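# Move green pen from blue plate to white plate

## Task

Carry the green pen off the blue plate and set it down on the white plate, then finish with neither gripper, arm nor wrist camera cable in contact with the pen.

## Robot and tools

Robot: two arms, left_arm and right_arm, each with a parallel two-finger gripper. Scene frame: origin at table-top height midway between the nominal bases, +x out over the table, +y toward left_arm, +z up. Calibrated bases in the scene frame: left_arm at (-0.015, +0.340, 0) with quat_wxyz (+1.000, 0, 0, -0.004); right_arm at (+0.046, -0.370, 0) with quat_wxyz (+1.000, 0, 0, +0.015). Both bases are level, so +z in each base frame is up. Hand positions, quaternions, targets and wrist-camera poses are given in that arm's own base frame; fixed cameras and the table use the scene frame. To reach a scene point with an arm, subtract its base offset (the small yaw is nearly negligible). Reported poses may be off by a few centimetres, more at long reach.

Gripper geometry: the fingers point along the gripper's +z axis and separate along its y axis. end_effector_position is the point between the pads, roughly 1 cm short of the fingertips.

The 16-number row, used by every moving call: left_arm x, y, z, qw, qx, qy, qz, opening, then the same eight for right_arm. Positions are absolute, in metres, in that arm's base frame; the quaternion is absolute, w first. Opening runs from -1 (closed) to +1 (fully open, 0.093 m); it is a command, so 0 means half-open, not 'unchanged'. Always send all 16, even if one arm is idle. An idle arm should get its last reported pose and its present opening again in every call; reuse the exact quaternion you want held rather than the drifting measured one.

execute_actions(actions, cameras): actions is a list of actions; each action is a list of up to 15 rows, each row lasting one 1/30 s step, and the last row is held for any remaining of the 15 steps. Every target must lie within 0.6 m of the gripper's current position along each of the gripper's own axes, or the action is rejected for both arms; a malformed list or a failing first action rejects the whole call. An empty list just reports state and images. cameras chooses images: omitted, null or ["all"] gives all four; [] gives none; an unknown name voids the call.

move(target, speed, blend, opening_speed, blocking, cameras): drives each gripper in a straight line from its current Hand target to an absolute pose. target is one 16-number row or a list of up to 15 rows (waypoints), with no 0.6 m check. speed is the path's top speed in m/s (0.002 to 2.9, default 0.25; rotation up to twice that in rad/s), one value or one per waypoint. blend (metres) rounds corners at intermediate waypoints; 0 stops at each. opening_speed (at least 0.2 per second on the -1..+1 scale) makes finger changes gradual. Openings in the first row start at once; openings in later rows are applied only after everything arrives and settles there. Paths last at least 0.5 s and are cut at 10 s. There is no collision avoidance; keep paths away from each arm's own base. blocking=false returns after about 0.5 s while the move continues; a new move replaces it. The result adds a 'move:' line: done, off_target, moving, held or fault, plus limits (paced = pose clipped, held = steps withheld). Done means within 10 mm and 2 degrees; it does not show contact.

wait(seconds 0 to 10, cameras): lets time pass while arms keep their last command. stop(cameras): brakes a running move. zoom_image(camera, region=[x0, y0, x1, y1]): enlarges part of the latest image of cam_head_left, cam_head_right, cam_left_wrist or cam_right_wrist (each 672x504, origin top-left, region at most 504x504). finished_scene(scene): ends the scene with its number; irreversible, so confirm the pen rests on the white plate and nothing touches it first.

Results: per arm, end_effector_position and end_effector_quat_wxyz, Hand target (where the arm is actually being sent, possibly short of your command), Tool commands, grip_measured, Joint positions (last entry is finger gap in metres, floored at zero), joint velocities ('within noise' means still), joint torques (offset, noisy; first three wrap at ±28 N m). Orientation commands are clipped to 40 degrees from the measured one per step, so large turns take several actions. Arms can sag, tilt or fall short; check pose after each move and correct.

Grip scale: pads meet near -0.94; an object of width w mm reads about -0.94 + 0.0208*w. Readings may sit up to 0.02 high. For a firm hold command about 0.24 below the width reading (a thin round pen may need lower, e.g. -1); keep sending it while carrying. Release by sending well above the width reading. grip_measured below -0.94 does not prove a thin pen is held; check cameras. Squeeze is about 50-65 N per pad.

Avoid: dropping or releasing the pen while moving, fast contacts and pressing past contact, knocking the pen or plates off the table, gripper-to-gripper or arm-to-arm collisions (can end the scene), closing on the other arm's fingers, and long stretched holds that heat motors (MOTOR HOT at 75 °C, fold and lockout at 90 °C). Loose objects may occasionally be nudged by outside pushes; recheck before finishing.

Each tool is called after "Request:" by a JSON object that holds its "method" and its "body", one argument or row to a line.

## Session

Request:
{"method": "execute_actions", "body": {
  "actions": []
}}

Scene clock: 0.00 s.
left_arm: end_effector_position=(+0.3444, -0.1940, +0.1429) grip_measured=+1.000 end_effector_quat_wxyz=(+0.410, +0.246, +0.846, -0.237) | right_arm: end_effector_position=(+0.3587, +0.1550, +0.1245) grip_measured=+1.000 end_effector_quat_wxyz=(+0.350, -0.104, +0.882, +0.298)
Joint positions: left_arm=[-0.358 1.38 0.763 -0.016 0.371 0.019 0.093] | right_arm=[0.202 1.439 0.77 -0.046 -0.495 0.195 0.093]
Joint velocities: within noise
Joint torques (N m): no reading
Motor temperatures (°C): left_arm=[26 28 28 29 26 28 26] | right_arm=[27 28 25 26 26 27 27]
Heat: left arm: 29 °C; right arm: 28 °C.
Hand target: left_arm +0.3457, -0.1944, +0.1474; +0.414, +0.246, +0.844, -0.237 | right_arm +0.3605, +0.1553, +0.1296; +0.356, -0.106, +0.879, +0.298
Tool commands: left_gripper/opening=+1.0 right_gripper/opening=+1.0

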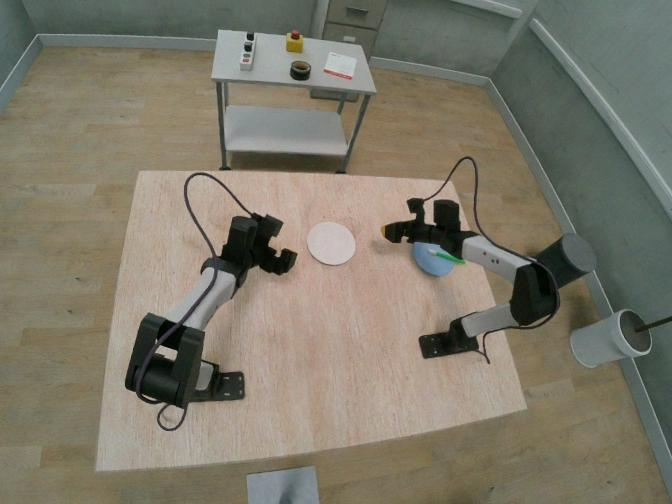

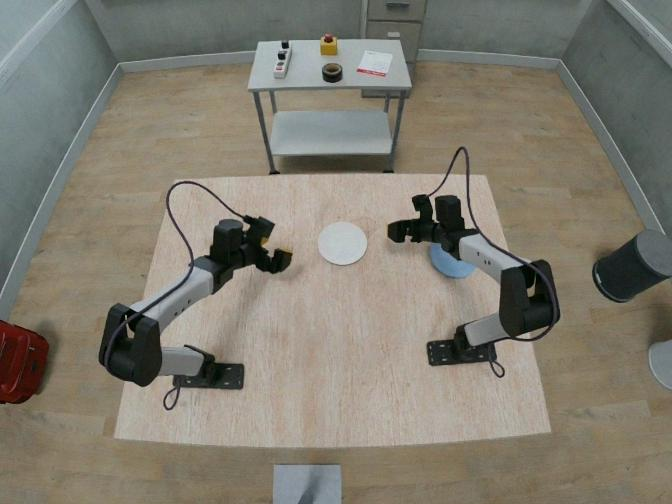

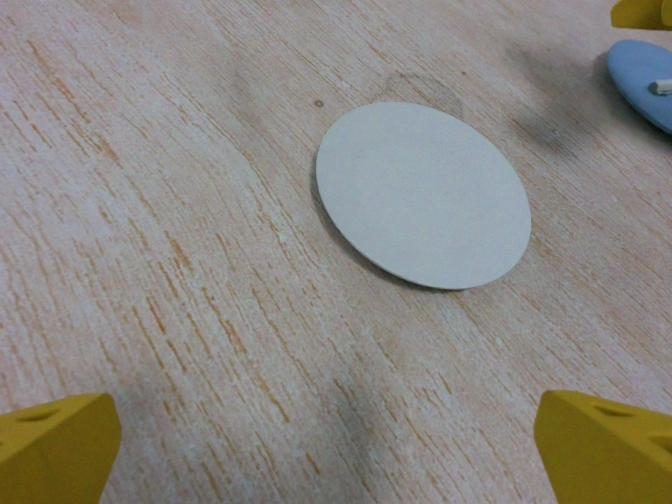

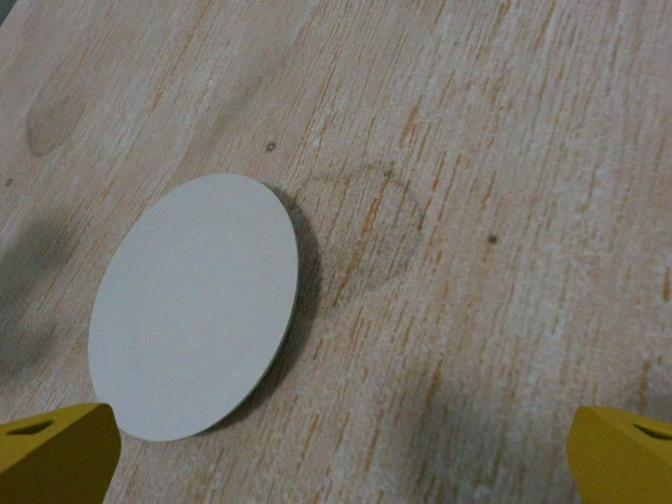

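Request:
{"method": "move", "body": {
  "target": [0.395, -0.005, 0.147, 0.456, 0.029, 0.881, -0.128, 1, 0.29, -0.01, 0.16, 0, -0.574, 0.819, 0, 1],
  "speed": 0.35
}}

Scene clock: 21.70 s.
left_arm: end_effector_position=(+0.3945, -0.0077, +0.1509) grip_measured=+1.000 end_effector_quat_wxyz=(+0.464, +0.034, +0.876, -0.128) | right_arm: end_effector_position=(+0.2860, -0.0059, +0.1563) grip_measured=+1.000 end_effector_quat_wxyz=(+0.005, -0.572, +0.820, +0.004)
Joint positions: left_arm=[0.136 1.359 0.763 -0.016 0.371 0.019 0.093] | right_arm=[-0.028 1.625 1.47 -1.414 -0.012 -1.245 0.093]
Joint velocities: within noise
Joint torques (N m): left_arm=[0.57 -3.77 9.01 2.14 0.2 0] | right_arm=[-0.21 -5.46 8.18 0.07 -0.01 -0.03]
Motor temperatures (°C): left_arm=[26 30 31 35 26 28 26] | right_arm=[27 30 27 30 26 27 27]
Heat: left arm: 35 °C; right arm: 30 °C.
Hand target: left_arm +0.3944, -0.0053, +0.1470; +0.456, +0.028, +0.880, -0.130 | right_arm +0.2890, -0.0099, +0.1615; +0.001, -0.575, +0.818, -0.002
Off the commanded pose: left_arm 0.005 m, 1 deg | right_arm 0.007 m, 1 deg.
move: done

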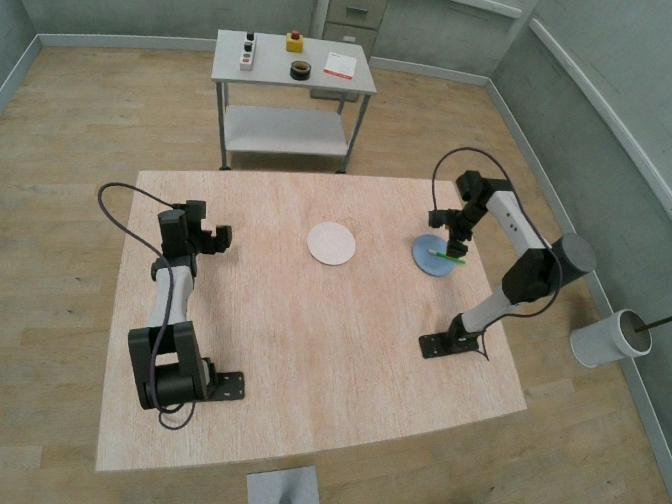

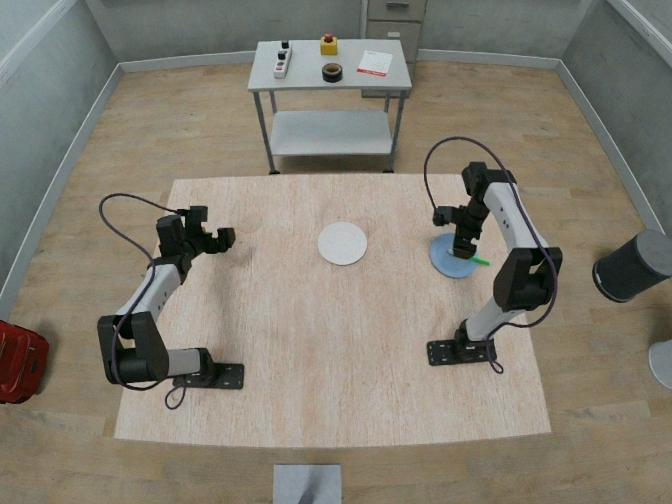

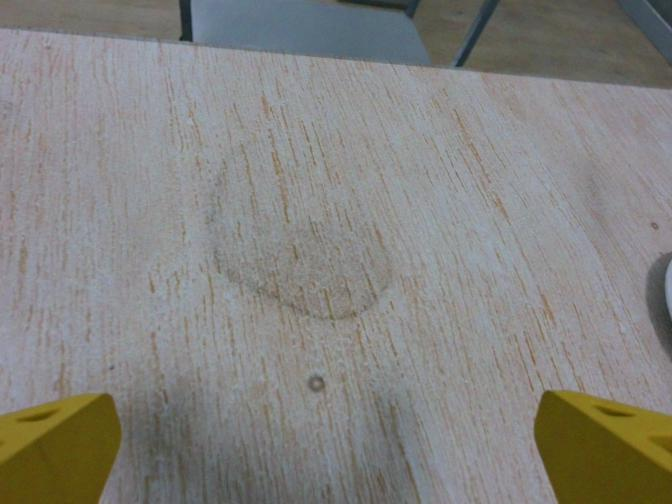

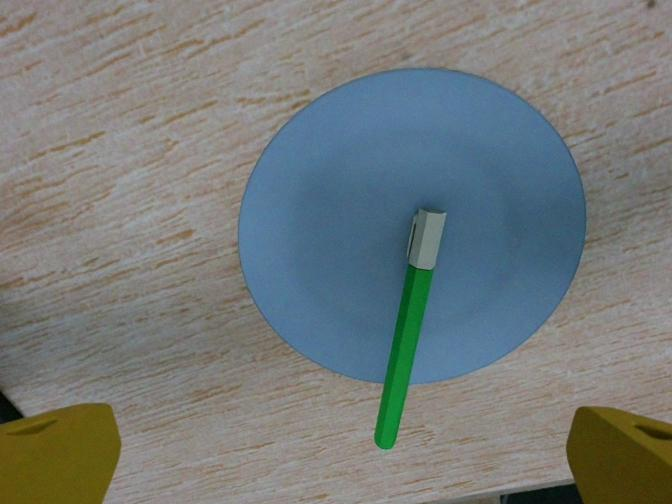

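Request:
{"method": "move", "body": {
  "target": [0.395, -0.005, 0.147, 0.456, 0.029, 0.881, -0.128, 1, 0.304, -0.068, 0.072, 0, -0.5225, 0.8526, 0, 1],
  "speed": 0.25,
  "cameras": ["cam_head_right", "cam_right_wrist"]
}}

Scene clock: 34.20 s.
left_arm: end_effector_position=(+0.3945, -0.0077, +0.1509) grip_measured=+1.000 end_effector_quat_wxyz=(+0.464, +0.034, +0.876, -0.128) | right_arm: end_effector_position=(+0.3039, -0.0664, +0.0783) grip_measured=+1.000 end_effector_quat_wxyz=(+0.003, -0.518, +0.856, +0.004)
Joint positions: left_arm=[0.136 1.359 0.763 -0.016 0.371 0.019 0.093] | right_arm=[-0.22 1.741 1.289 -1.12 -0.009 -1.308 0.093]
Joint velocities: within noise
Joint torques (N m): left_arm=[0.53 -3.66 9.14 2.14 0.16 0.04] | right_arm=[0.2 -7.02 3.95 0.56 -0.07 -0.04]
Motor temperatures (°C): left_arm=[26 30 32 36 26 28 26] | right_arm=[27 31 29 28 26 27 27]
Heat: left arm: 36 °C; right arm: 31 °C.
Hand target: left_arm +0.3949, -0.0050, +0.1470; +0.456, +0.029, +0.880, -0.128 | right_arm +0.3035, -0.0677, +0.0722; -0.001, -0.523, +0.852, +0.001
Off the commanded pose: left_arm 0.005 m, 1 deg | right_arm 0.006 m, 1 deg.
move: done
Images, in order (width x height): cam_head_right 672x504, cam_right_wrist 672x504.

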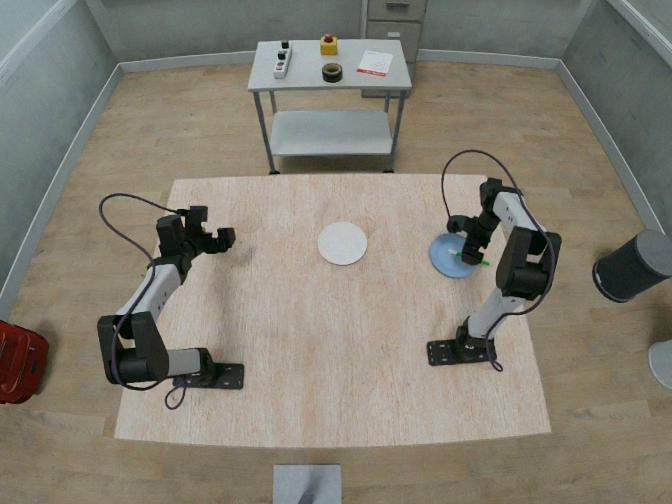

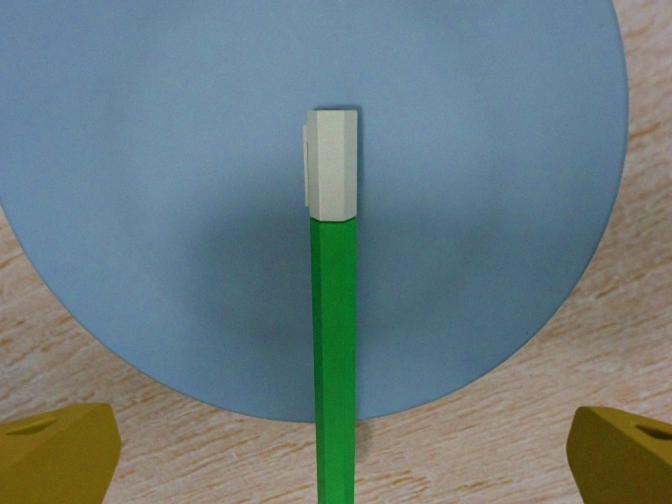

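Request:
{"method": "move", "body": {
  "target": [0.395, -0.005, 0.147, 0.456, 0.029, 0.881, -0.128, 1, 0.300, -0.064, 0.050, 0, -0.5225, 0.8526, 0, 1],
  "speed": 0.15,
  "cameras": ["cam_right_wrist"]
}}

Scene clock: 47.33 s.
left_arm: end_effector_position=(+0.3945, -0.0077, +0.1509) grip_measured=+1.000 end_effector_quat_wxyz=(+0.464, +0.034, +0.876, -0.128) | right_arm: end_effector_position=(+0.3012, -0.0647, +0.0581) grip_measured=+1.000 end_effector_quat_wxyz=(+0.006, -0.519, +0.855, +0.000)
Joint positions: left_arm=[0.136 1.359 0.763 -0.016 0.371 0.019 0.093] | right_arm=[-0.217 1.741 1.206 -1.028 -0.009 -1.308 0.093]
Joint velocities: within noise
Joint torques (N m): left_arm=[0.53 -3.67 9.13 2.14 0.17 0.04] | right_arm=[0.7 -6.39 3.7 0.59 -0.05 0.06]
Motor temperatures (°C): left_arm=[26 30 33 37 26 28 26] | right_arm=[27 32 29 28 26 27 27]
Heat: left arm: 37 °C; right arm: 32 °C.
Hand target: left_arm +0.3949, -0.0050, +0.1470; +0.456, +0.029, +0.880, -0.128 | right_arm +0.2999, -0.0641, +0.0501; +0.000, -0.522, +0.853, +0.000
Off the commanded pose: left_arm 0.005 m, 1 deg | right_arm 0.008 m, 1 deg.
move: done
Images, in order (width x height): cam_right_wrist 672x504.

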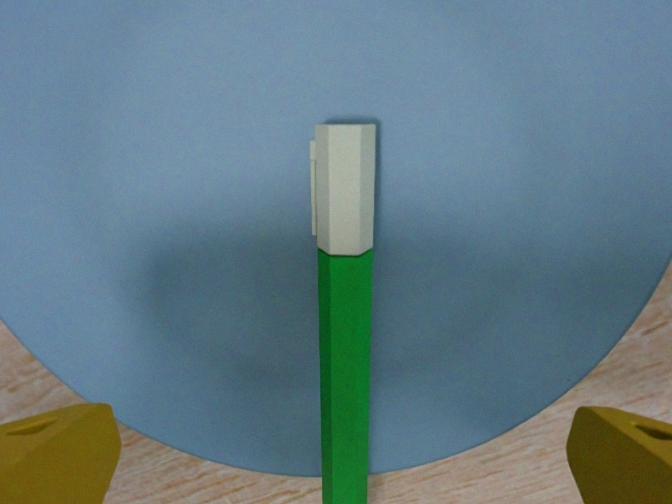

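Request:
{"method": "move", "body": {
  "target": [0.395, -0.005, 0.147, 0.456, 0.029, 0.881, -0.128, 1, 0.300, -0.064, 0.036, 0, -0.5225, 0.8526, 0, 1],
  "speed": 0.12,
  "cameras": ["cam_right_wrist"]
}}

Scene clock: 53.87 s.
left_arm: end_effector_position=(+0.3945, -0.0077, +0.1509) grip_measured=+1.000 end_effector_quat_wxyz=(+0.464, +0.034, +0.876, -0.128) | right_arm: end_effector_position=(+0.3011, -0.0647, +0.0439) grip_measured=+1.000 end_effector_quat_wxyz=(+0.005, -0.519, +0.855, +0.001)
Joint positions: left_arm=[0.136 1.359 0.763 -0.016 0.371 0.019 0.093] | right_arm=[-0.217 1.759 1.169 -0.974 -0.009 -1.308 0.093]
Joint velocities: within noise
Joint torques (N m): left_arm=[0.53 -3.67 9.14 2.14 0.17 0.04] | right_arm=[0.69 -6.45 3.7 0.59 -0.05 0.07]
Motor temperatures (°C): left_arm=[26 30 34 37 26 28 26] | right_arm=[27 32 28 28 26 27 27]
Heat: left arm: 37 °C; right arm: 32 °C.
Hand target: left_arm +0.3949, -0.0050, +0.1470; +0.456, +0.029, +0.880, -0.128 | right_arm +0.2997, -0.0639, +0.0361; +0.000, -0.523, +0.853, +0.000
Off the commanded pose: left_arm 0.005 m, 1 deg | right_arm 0.008 m, 1 deg.
move: done
Images, in order (width x height): cam_right_wrist 672x504.

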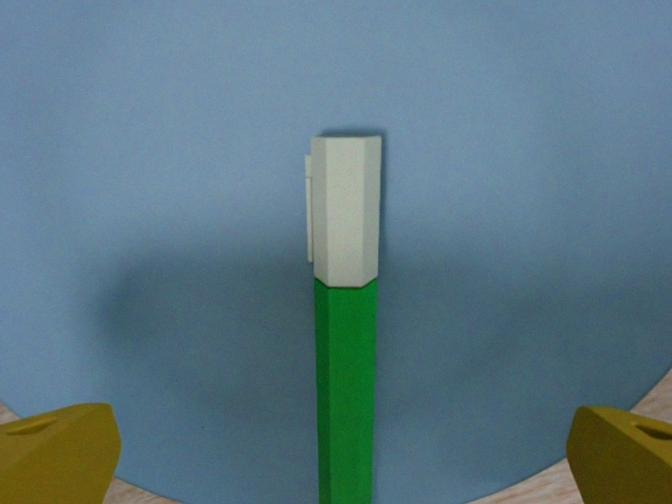

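Request:
{"method": "move", "body": {
  "target": [0.395, -0.005, 0.147, 0.456, 0.029, 0.881, -0.128, 1, 0.300, -0.064, 0.027, 0, -0.5225, 0.8526, 0, 1],
  "speed": 0.12,
  "cameras": ["cam_right_wrist"]
}}

Scene clock: 63.70 s.
left_arm: end_effector_position=(+0.3945, -0.0077, +0.1509) grip_measured=+1.000 end_effector_quat_wxyz=(+0.464, +0.034, +0.876, -0.128) | right_arm: end_effector_position=(+0.3017, -0.0648, +0.0349) grip_measured=+1.000 end_effector_quat_wxyz=(+0.006, -0.519, +0.855, +0.000)
Joint positions: left_arm=[0.136 1.359 0.763 -0.016 0.371 0.019 0.093] | right_arm=[-0.217 1.772 1.147 -0.937 -0.009 -1.308 0.093]
Joint velocities: within noise
Joint torques (N m): left_arm=[0.53 -3.66 9.14 2.14 0.17 0.04] | right_arm=[0.69 -6.49 3.59 0.58 -0.06 0.06]
Motor temperatures (°C): left_arm=[26 30 34 38 26 28 26] | right_arm=[27 33 28 28 26 27 27]
Heat: left arm: 38 °C; right arm: 33 °C.
Hand target: left_arm +0.3949, -0.0050, +0.1470; +0.456, +0.029, +0.880, -0.128 | right_arm +0.3000, -0.0640, +0.0272; +0.000, -0.523, +0.853, +0.000
Off the commanded pose: left_arm 0.005 m, 1 deg | right_arm 0.008 m, 1 deg.
move: done
Images, in order (width x height): cam_right_wrist 672x504.

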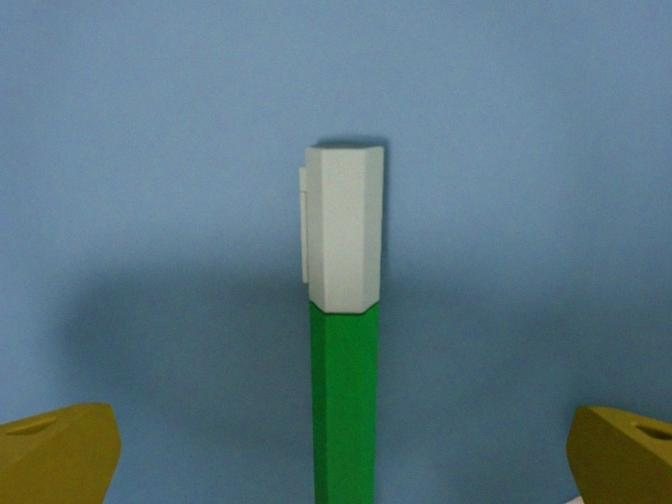

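Request:
{"method": "move", "body": {
  "target": [
    [0.395, -0.005, 0.147, 0.456, 0.029, 0.881, -0.128, 1, 0.300, -0.064, 0.022, 0, -0.5225, 0.8526, 0, 1],
    [0.395, -0.005, 0.147, 0.456, 0.029, 0.881, -0.128, 1, 0.300, -0.064, 0.022, 0, -0.5225, 0.8526, 0, -0.93]
  ],
  "speed": 0.1,
  "opening_speed": 1.2,
  "cameras": ["cam_right_wrist"]
}}

Scene clock: 73.43 s.
left_arm: end_effector_position=(+0.3945, -0.0077, +0.1509) grip_measured=+1.000 end_effector_quat_wxyz=(+0.464, +0.034, +0.876, -0.128) | right_arm: end_effector_position=(+0.3023, -0.0649, +0.0310) grip_measured=-0.862 end_effector_quat_wxyz=(+0.007, -0.519, +0.855, +0.000)
Joint positions: left_arm=[0.136 1.359 0.763 -0.016 0.371 0.019 0.093] | right_arm=[-0.217 1.778 1.137 -0.919 -0.009 -1.308 0.004]
Joint velocities: within noise
Joint torques (N m): left_arm=[0.54 -3.66 9.14 2.14 0.16 0.04] | right_arm=[0.75 -6.3 3.44 0.6 -0.06 0.06]
Motor temperatures (°C): left_arm=[26 30 35 39 26 28 26] | right_arm=[27 32 28 28 26 27 27]
Heat: left arm: 39 °C; right arm: 32 °C.
Hand target: left_arm +0.3949, -0.0050, +0.1470; +0.456, +0.029, +0.880, -0.128 | right_arm +0.2996, -0.0640, +0.0223; +0.000, -0.523, +0.853, +0.000
Off the commanded pose: left_arm 0.005 m, 1 deg | right_arm 0.009 m, 1 deg.
move: done
Images, in order (width x height): cam_right_wrist 672x504.

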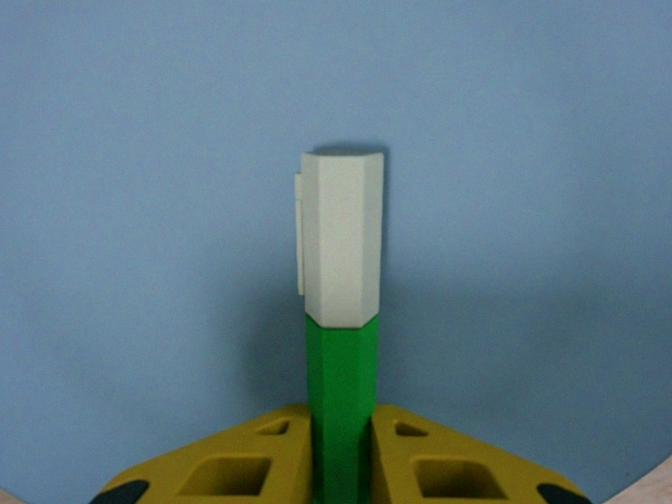

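Request:
{"method": "move", "body": {
  "target": [
    [0.395, -0.005, 0.147, 0.456, 0.029, 0.881, -0.128, 1, 0.302, -0.063, 0.095, 0, -0.5225, 0.8526, 0, -0.93],
    [0.395, -0.005, 0.147, 0.456, 0.029, 0.881, -0.128, 1, 0.368, 0.325, 0.095, 0, -0.766, 0.643, 0, -0.93]
  ],
  "speed": [0.15, 0.3],
  "blend": 0.03
}}

Scene clock: 92.97 s.
left_arm: end_effector_position=(+0.3945, -0.0077, +0.1509) grip_measured=+1.000 end_effector_quat_wxyz=(+0.464, +0.034, +0.876, -0.128) | right_arm: end_effector_position=(+0.3659, +0.3272, +0.0941) grip_measured=-0.871 end_effector_quat_wxyz=(-0.026, +0.768, -0.640, +0.001)
Joint positions: left_arm=[0.136 1.359 0.763 -0.016 0.371 0.019 0.093] | right_arm=[0.728 2.529 2.574 -1.563 -0.006 -1.024 0.003]
Joint velocities: within noise
Joint torques (N m): left_arm=[0.53 -3.66 9.14 2.14 0.16 0.04] | right_arm=[-0.18 -12.31 8.02 0.19 0.01 0.11]
Motor temperatures (°C): left_arm=[26 30 35 40 26 28 26] | right_arm=[27 33 28 27 26 27 28]
Heat: left arm: 40 °C; right arm: 33 °C.
Hand target: left_arm +0.3949, -0.0050, +0.1470; +0.456, +0.029, +0.880, -0.128 | right_arm +0.3690, +0.3238, +0.0948; -0.023, +0.766, -0.643, +0.007
Off the commanded pose: left_arm 0.005 m, 1 deg | right_arm 0.003 m, 3 deg.
joint sent to its limit (right arm) — joint 4 (wrist pitch), lower limit. The joint targets are off in orientation, not in position.
move: off_target (right_arm)

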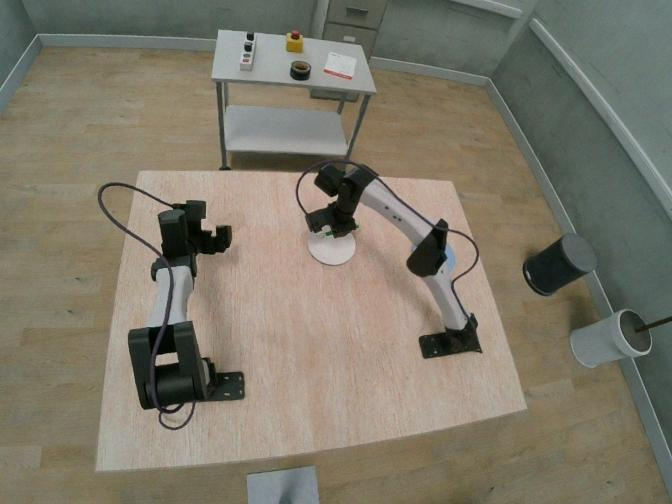

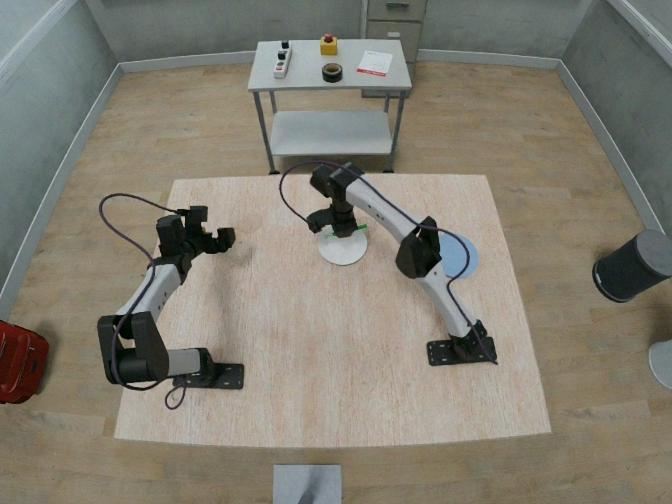

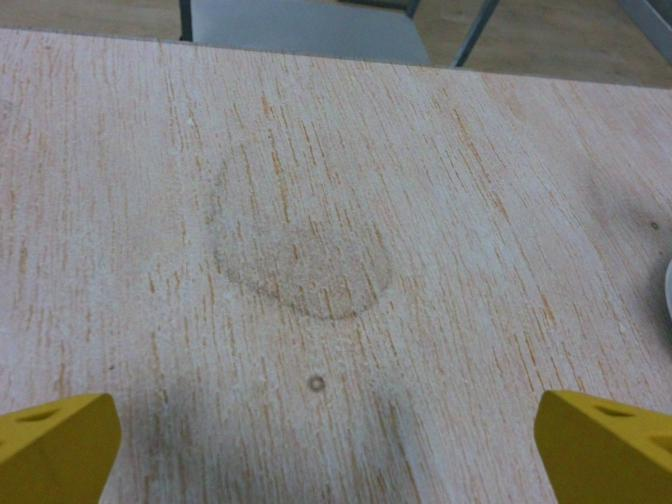

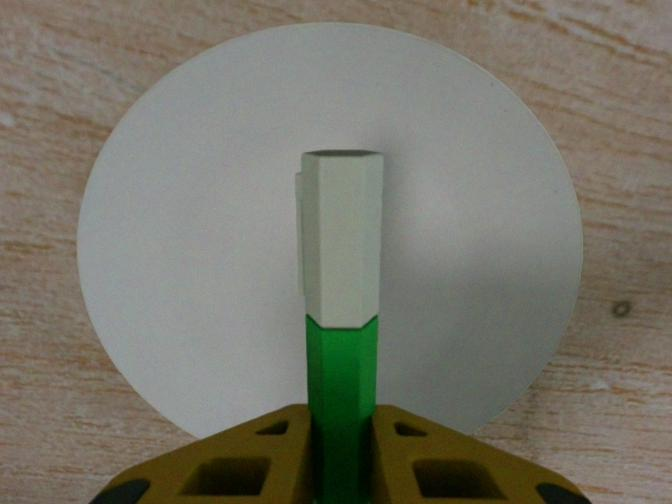

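Request:
{"method": "move", "body": {
  "target": [0.395, -0.005, 0.147, 0.456, 0.029, 0.881, -0.128, 1, 0.363, 0.351, 0.048, 0, -0.766, 0.643, 0, -0.93],
  "speed": 0.2,
  "cameras": ["cam_right_wrist", "cam_head_right"]
}}

Scene clock: 123.00 s.
left_arm: end_effector_position=(+0.3945, -0.0077, +0.1509) grip_measured=+1.000 end_effector_quat_wxyz=(+0.464, +0.034, +0.876, -0.128) | right_arm: end_effector_position=(+0.3634, +0.3491, +0.0483) grip_measured=-0.871 end_effector_quat_wxyz=(-0.004, +0.767, -0.641, -0.002)
Joint positions: left_arm=[0.136 1.359 0.763 -0.016 0.371 0.019 0.093] | right_arm=[0.764 2.688 2.695 -1.569 -0.005 -0.986 0.003]
Joint velocities: within noise
Joint torques (N m): left_arm=[0.53 -3.66 9.14 2.14 0.17 0.04] | right_arm=[0.59 -12.94 7.83 0.15 -0.08 0.19]
Motor temperatures (°C): left_arm=[26 30 36 41 26 28 26] | right_arm=[27 38 32 27 26 27 28]
Heat: left arm: 41 °C; right arm: 38 °C.
Hand target: left_arm +0.3949, -0.0050, +0.1470; +0.456, +0.029, +0.880, -0.128 | right_arm +0.3630, +0.3508, +0.0478; -0.004, +0.766, -0.643, +0.001
Off the commanded pose: left_arm 0.005 m, 1 deg | right_arm 0.002 m, 1 deg.
joint sent to its limit (right arm) — joint 4 (wrist pitch), lower limit. The joint targets still meet the commanded pose.
move: done
Images, in order (width x height): cam_head_right 672x504, cam_right_wrist 672x504.

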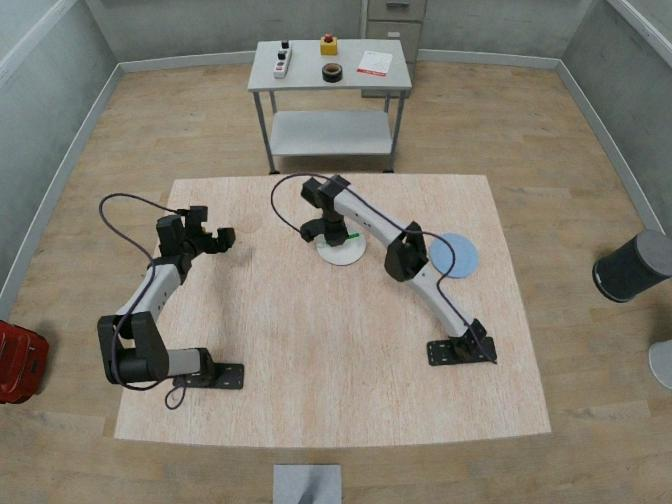

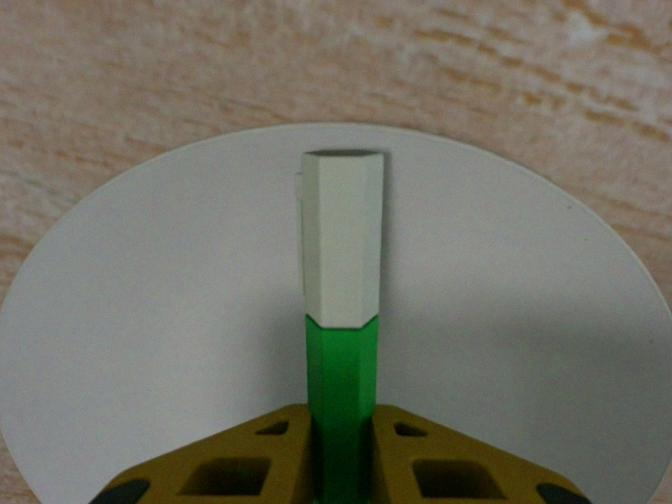

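Request:
{"method": "move", "body": {
  "target": [
    [0.395, -0.005, 0.147, 0.456, 0.029, 0.881, -0.128, 1, 0.3655, 0.337, 0.048, 0, -0.766, 0.643, 0, -0.93],
    [0.395, -0.005, 0.147, 0.456, 0.029, 0.881, -0.128, 1, 0.3655, 0.337, 0.037, 0, -0.766, 0.643, 0, -0.93]
  ],
  "speed": 0.1,
  "cameras": ["cam_right_wrist", "cam_head_right"]
}}

Scene clock: 150.53 s.
left_arm: end_effector_position=(+0.3945, -0.0077, +0.1509) grip_measured=+1.000 end_effector_quat_wxyz=(+0.464, +0.034, +0.876, -0.128) | right_arm: end_effector_position=(+0.3594, +0.3385, +0.0351) grip_measured=-0.872 end_effector_quat_wxyz=(+0.012, +0.767, -0.641, -0.010)
Joint positions: left_arm=[0.136 1.359 0.763 -0.016 0.371 0.019 0.093] | right_arm=[0.75 2.628 2.525 -1.492 -0.017 -1 0.003]
Joint velocities: within noise
Joint torques (N m): left_arm=[0.53 -3.66 9.16 2.14 0.16 0.04] | right_arm=[-0.21 -16.1 3.15 0.61 -0.09 0.01]
Motor temperatures (°C): left_arm=[26 30 37 43 26 28 26] | right_arm=[27 45 31 27 26 27 29]
Heat: left arm: 43 °C; right arm: 45 °C.
Hand target: left_arm +0.3949, -0.0050, +0.1470; +0.456, +0.029, +0.880, -0.128 | right_arm +0.3640, +0.3383, +0.0372; +0.001, +0.769, -0.640, -0.006
Off the commanded pose: left_arm 0.005 m, 1 deg | right_arm 0.007 m, 2 deg.
move: done
Images, in order (width x height): cam_head_right 672x504, cam_right_wrist 672x504.

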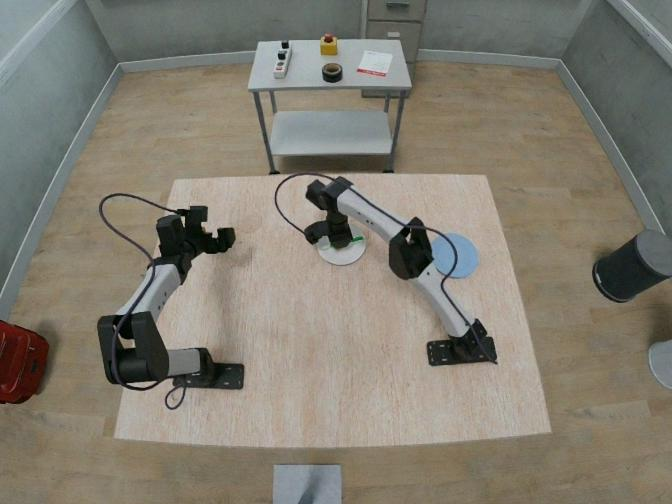

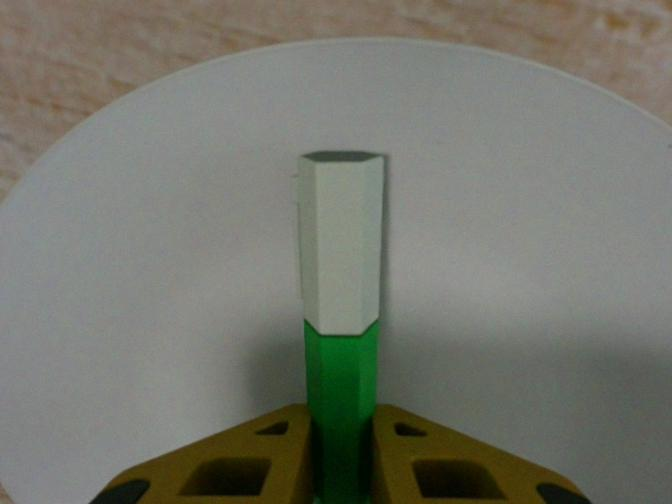

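Request:
{"method": "move", "body": {
  "target": [
    [0.395, -0.005, 0.147, 0.456, 0.029, 0.881, -0.128, 1, 0.364, 0.338, 0.0345, 0, -0.766, 0.643, 0, -0.93],
    [0.395, -0.005, 0.147, 0.456, 0.029, 0.881, -0.128, 1, 0.364, 0.338, 0.0345, 0, -0.766, 0.643, 0, 0.2],
    [0.395, -0.005, 0.147, 0.456, 0.029, 0.881, -0.128, 1, 0.362, 0.337, 0.11, 0, -0.766, 0.643, 0, 0.2]
  ],
  "speed": [0.1, 0.1, 0.2],
  "opening_speed": 0.8,
  "cameras": ["cam_head_left", "cam_head_right", "cam_right_wrist"]
}}

Scene clock: 168.90 s.
left_arm: end_effector_position=(+0.3945, -0.0077, +0.1509) grip_measured=+1.000 end_effector_quat_wxyz=(+0.464, +0.034, +0.876, -0.128) | right_arm: end_effector_position=(+0.3620, +0.3377, +0.0883) grip_measured=+0.198 end_effector_quat_wxyz=(-0.027, +0.765, -0.644, +0.002)
Joint positions: left_arm=[0.136 1.359 0.763 -0.016 0.371 0.019 0.093] | right_arm=[0.75 2.557 2.602 -1.563 -0.003 -0.992 0.055]
Joint velocities: within noise
Joint torques (N m): left_arm=[0.53 -3.66 9.14 2.14 0.16 0.04] | right_arm=[0.2 -17.09 7.13 0.18 0.01 0.14]
Motor temperatures (°C): left_arm=[26 30 37 43 26 28 26] | right_arm=[27 53 30 27 26 27 28]
Heat: left arm: 43 °C; right arm: 53 °C.
Hand target: left_arm +0.3949, -0.0050, +0.1470; +0.456, +0.029, +0.880, -0.128 | right_arm +0.3628, +0.3352, +0.1091; -0.042, +0.762, -0.646, +0.010
Off the commanded pose: left_arm 0.005 m, 1 deg | right_arm 0.022 m, 3 deg.
joint sent to its limit (right arm) — joint 4 (wrist pitch), lower limit. The joint targets are off in orientation, not in position.
move: off_target (right_arm)
Images, in order (width x height): cam_head_left 672x504, cam_head_right 672x504, cam_right_wrist 672x504.

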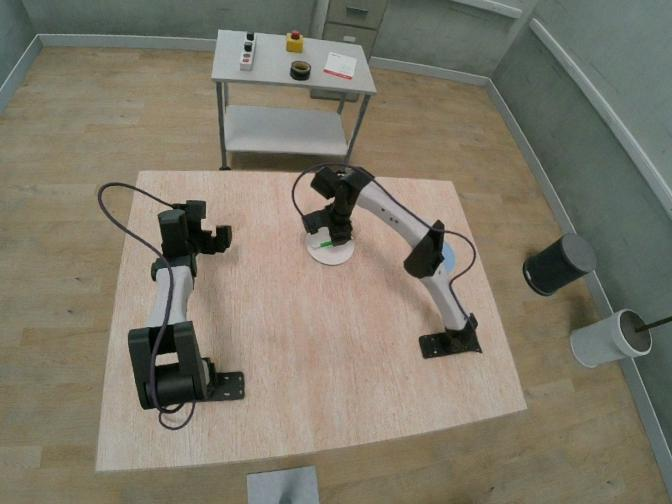

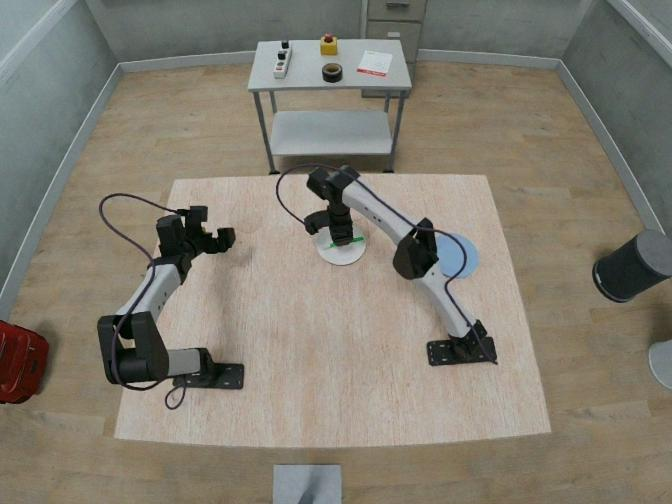

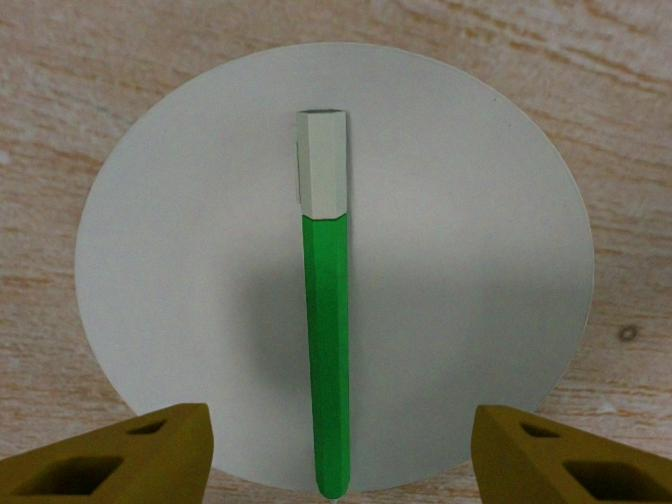

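Request:
{"method": "finished_scene", "body": {
  "scene": 2
}}

The scene is finished: the task was done.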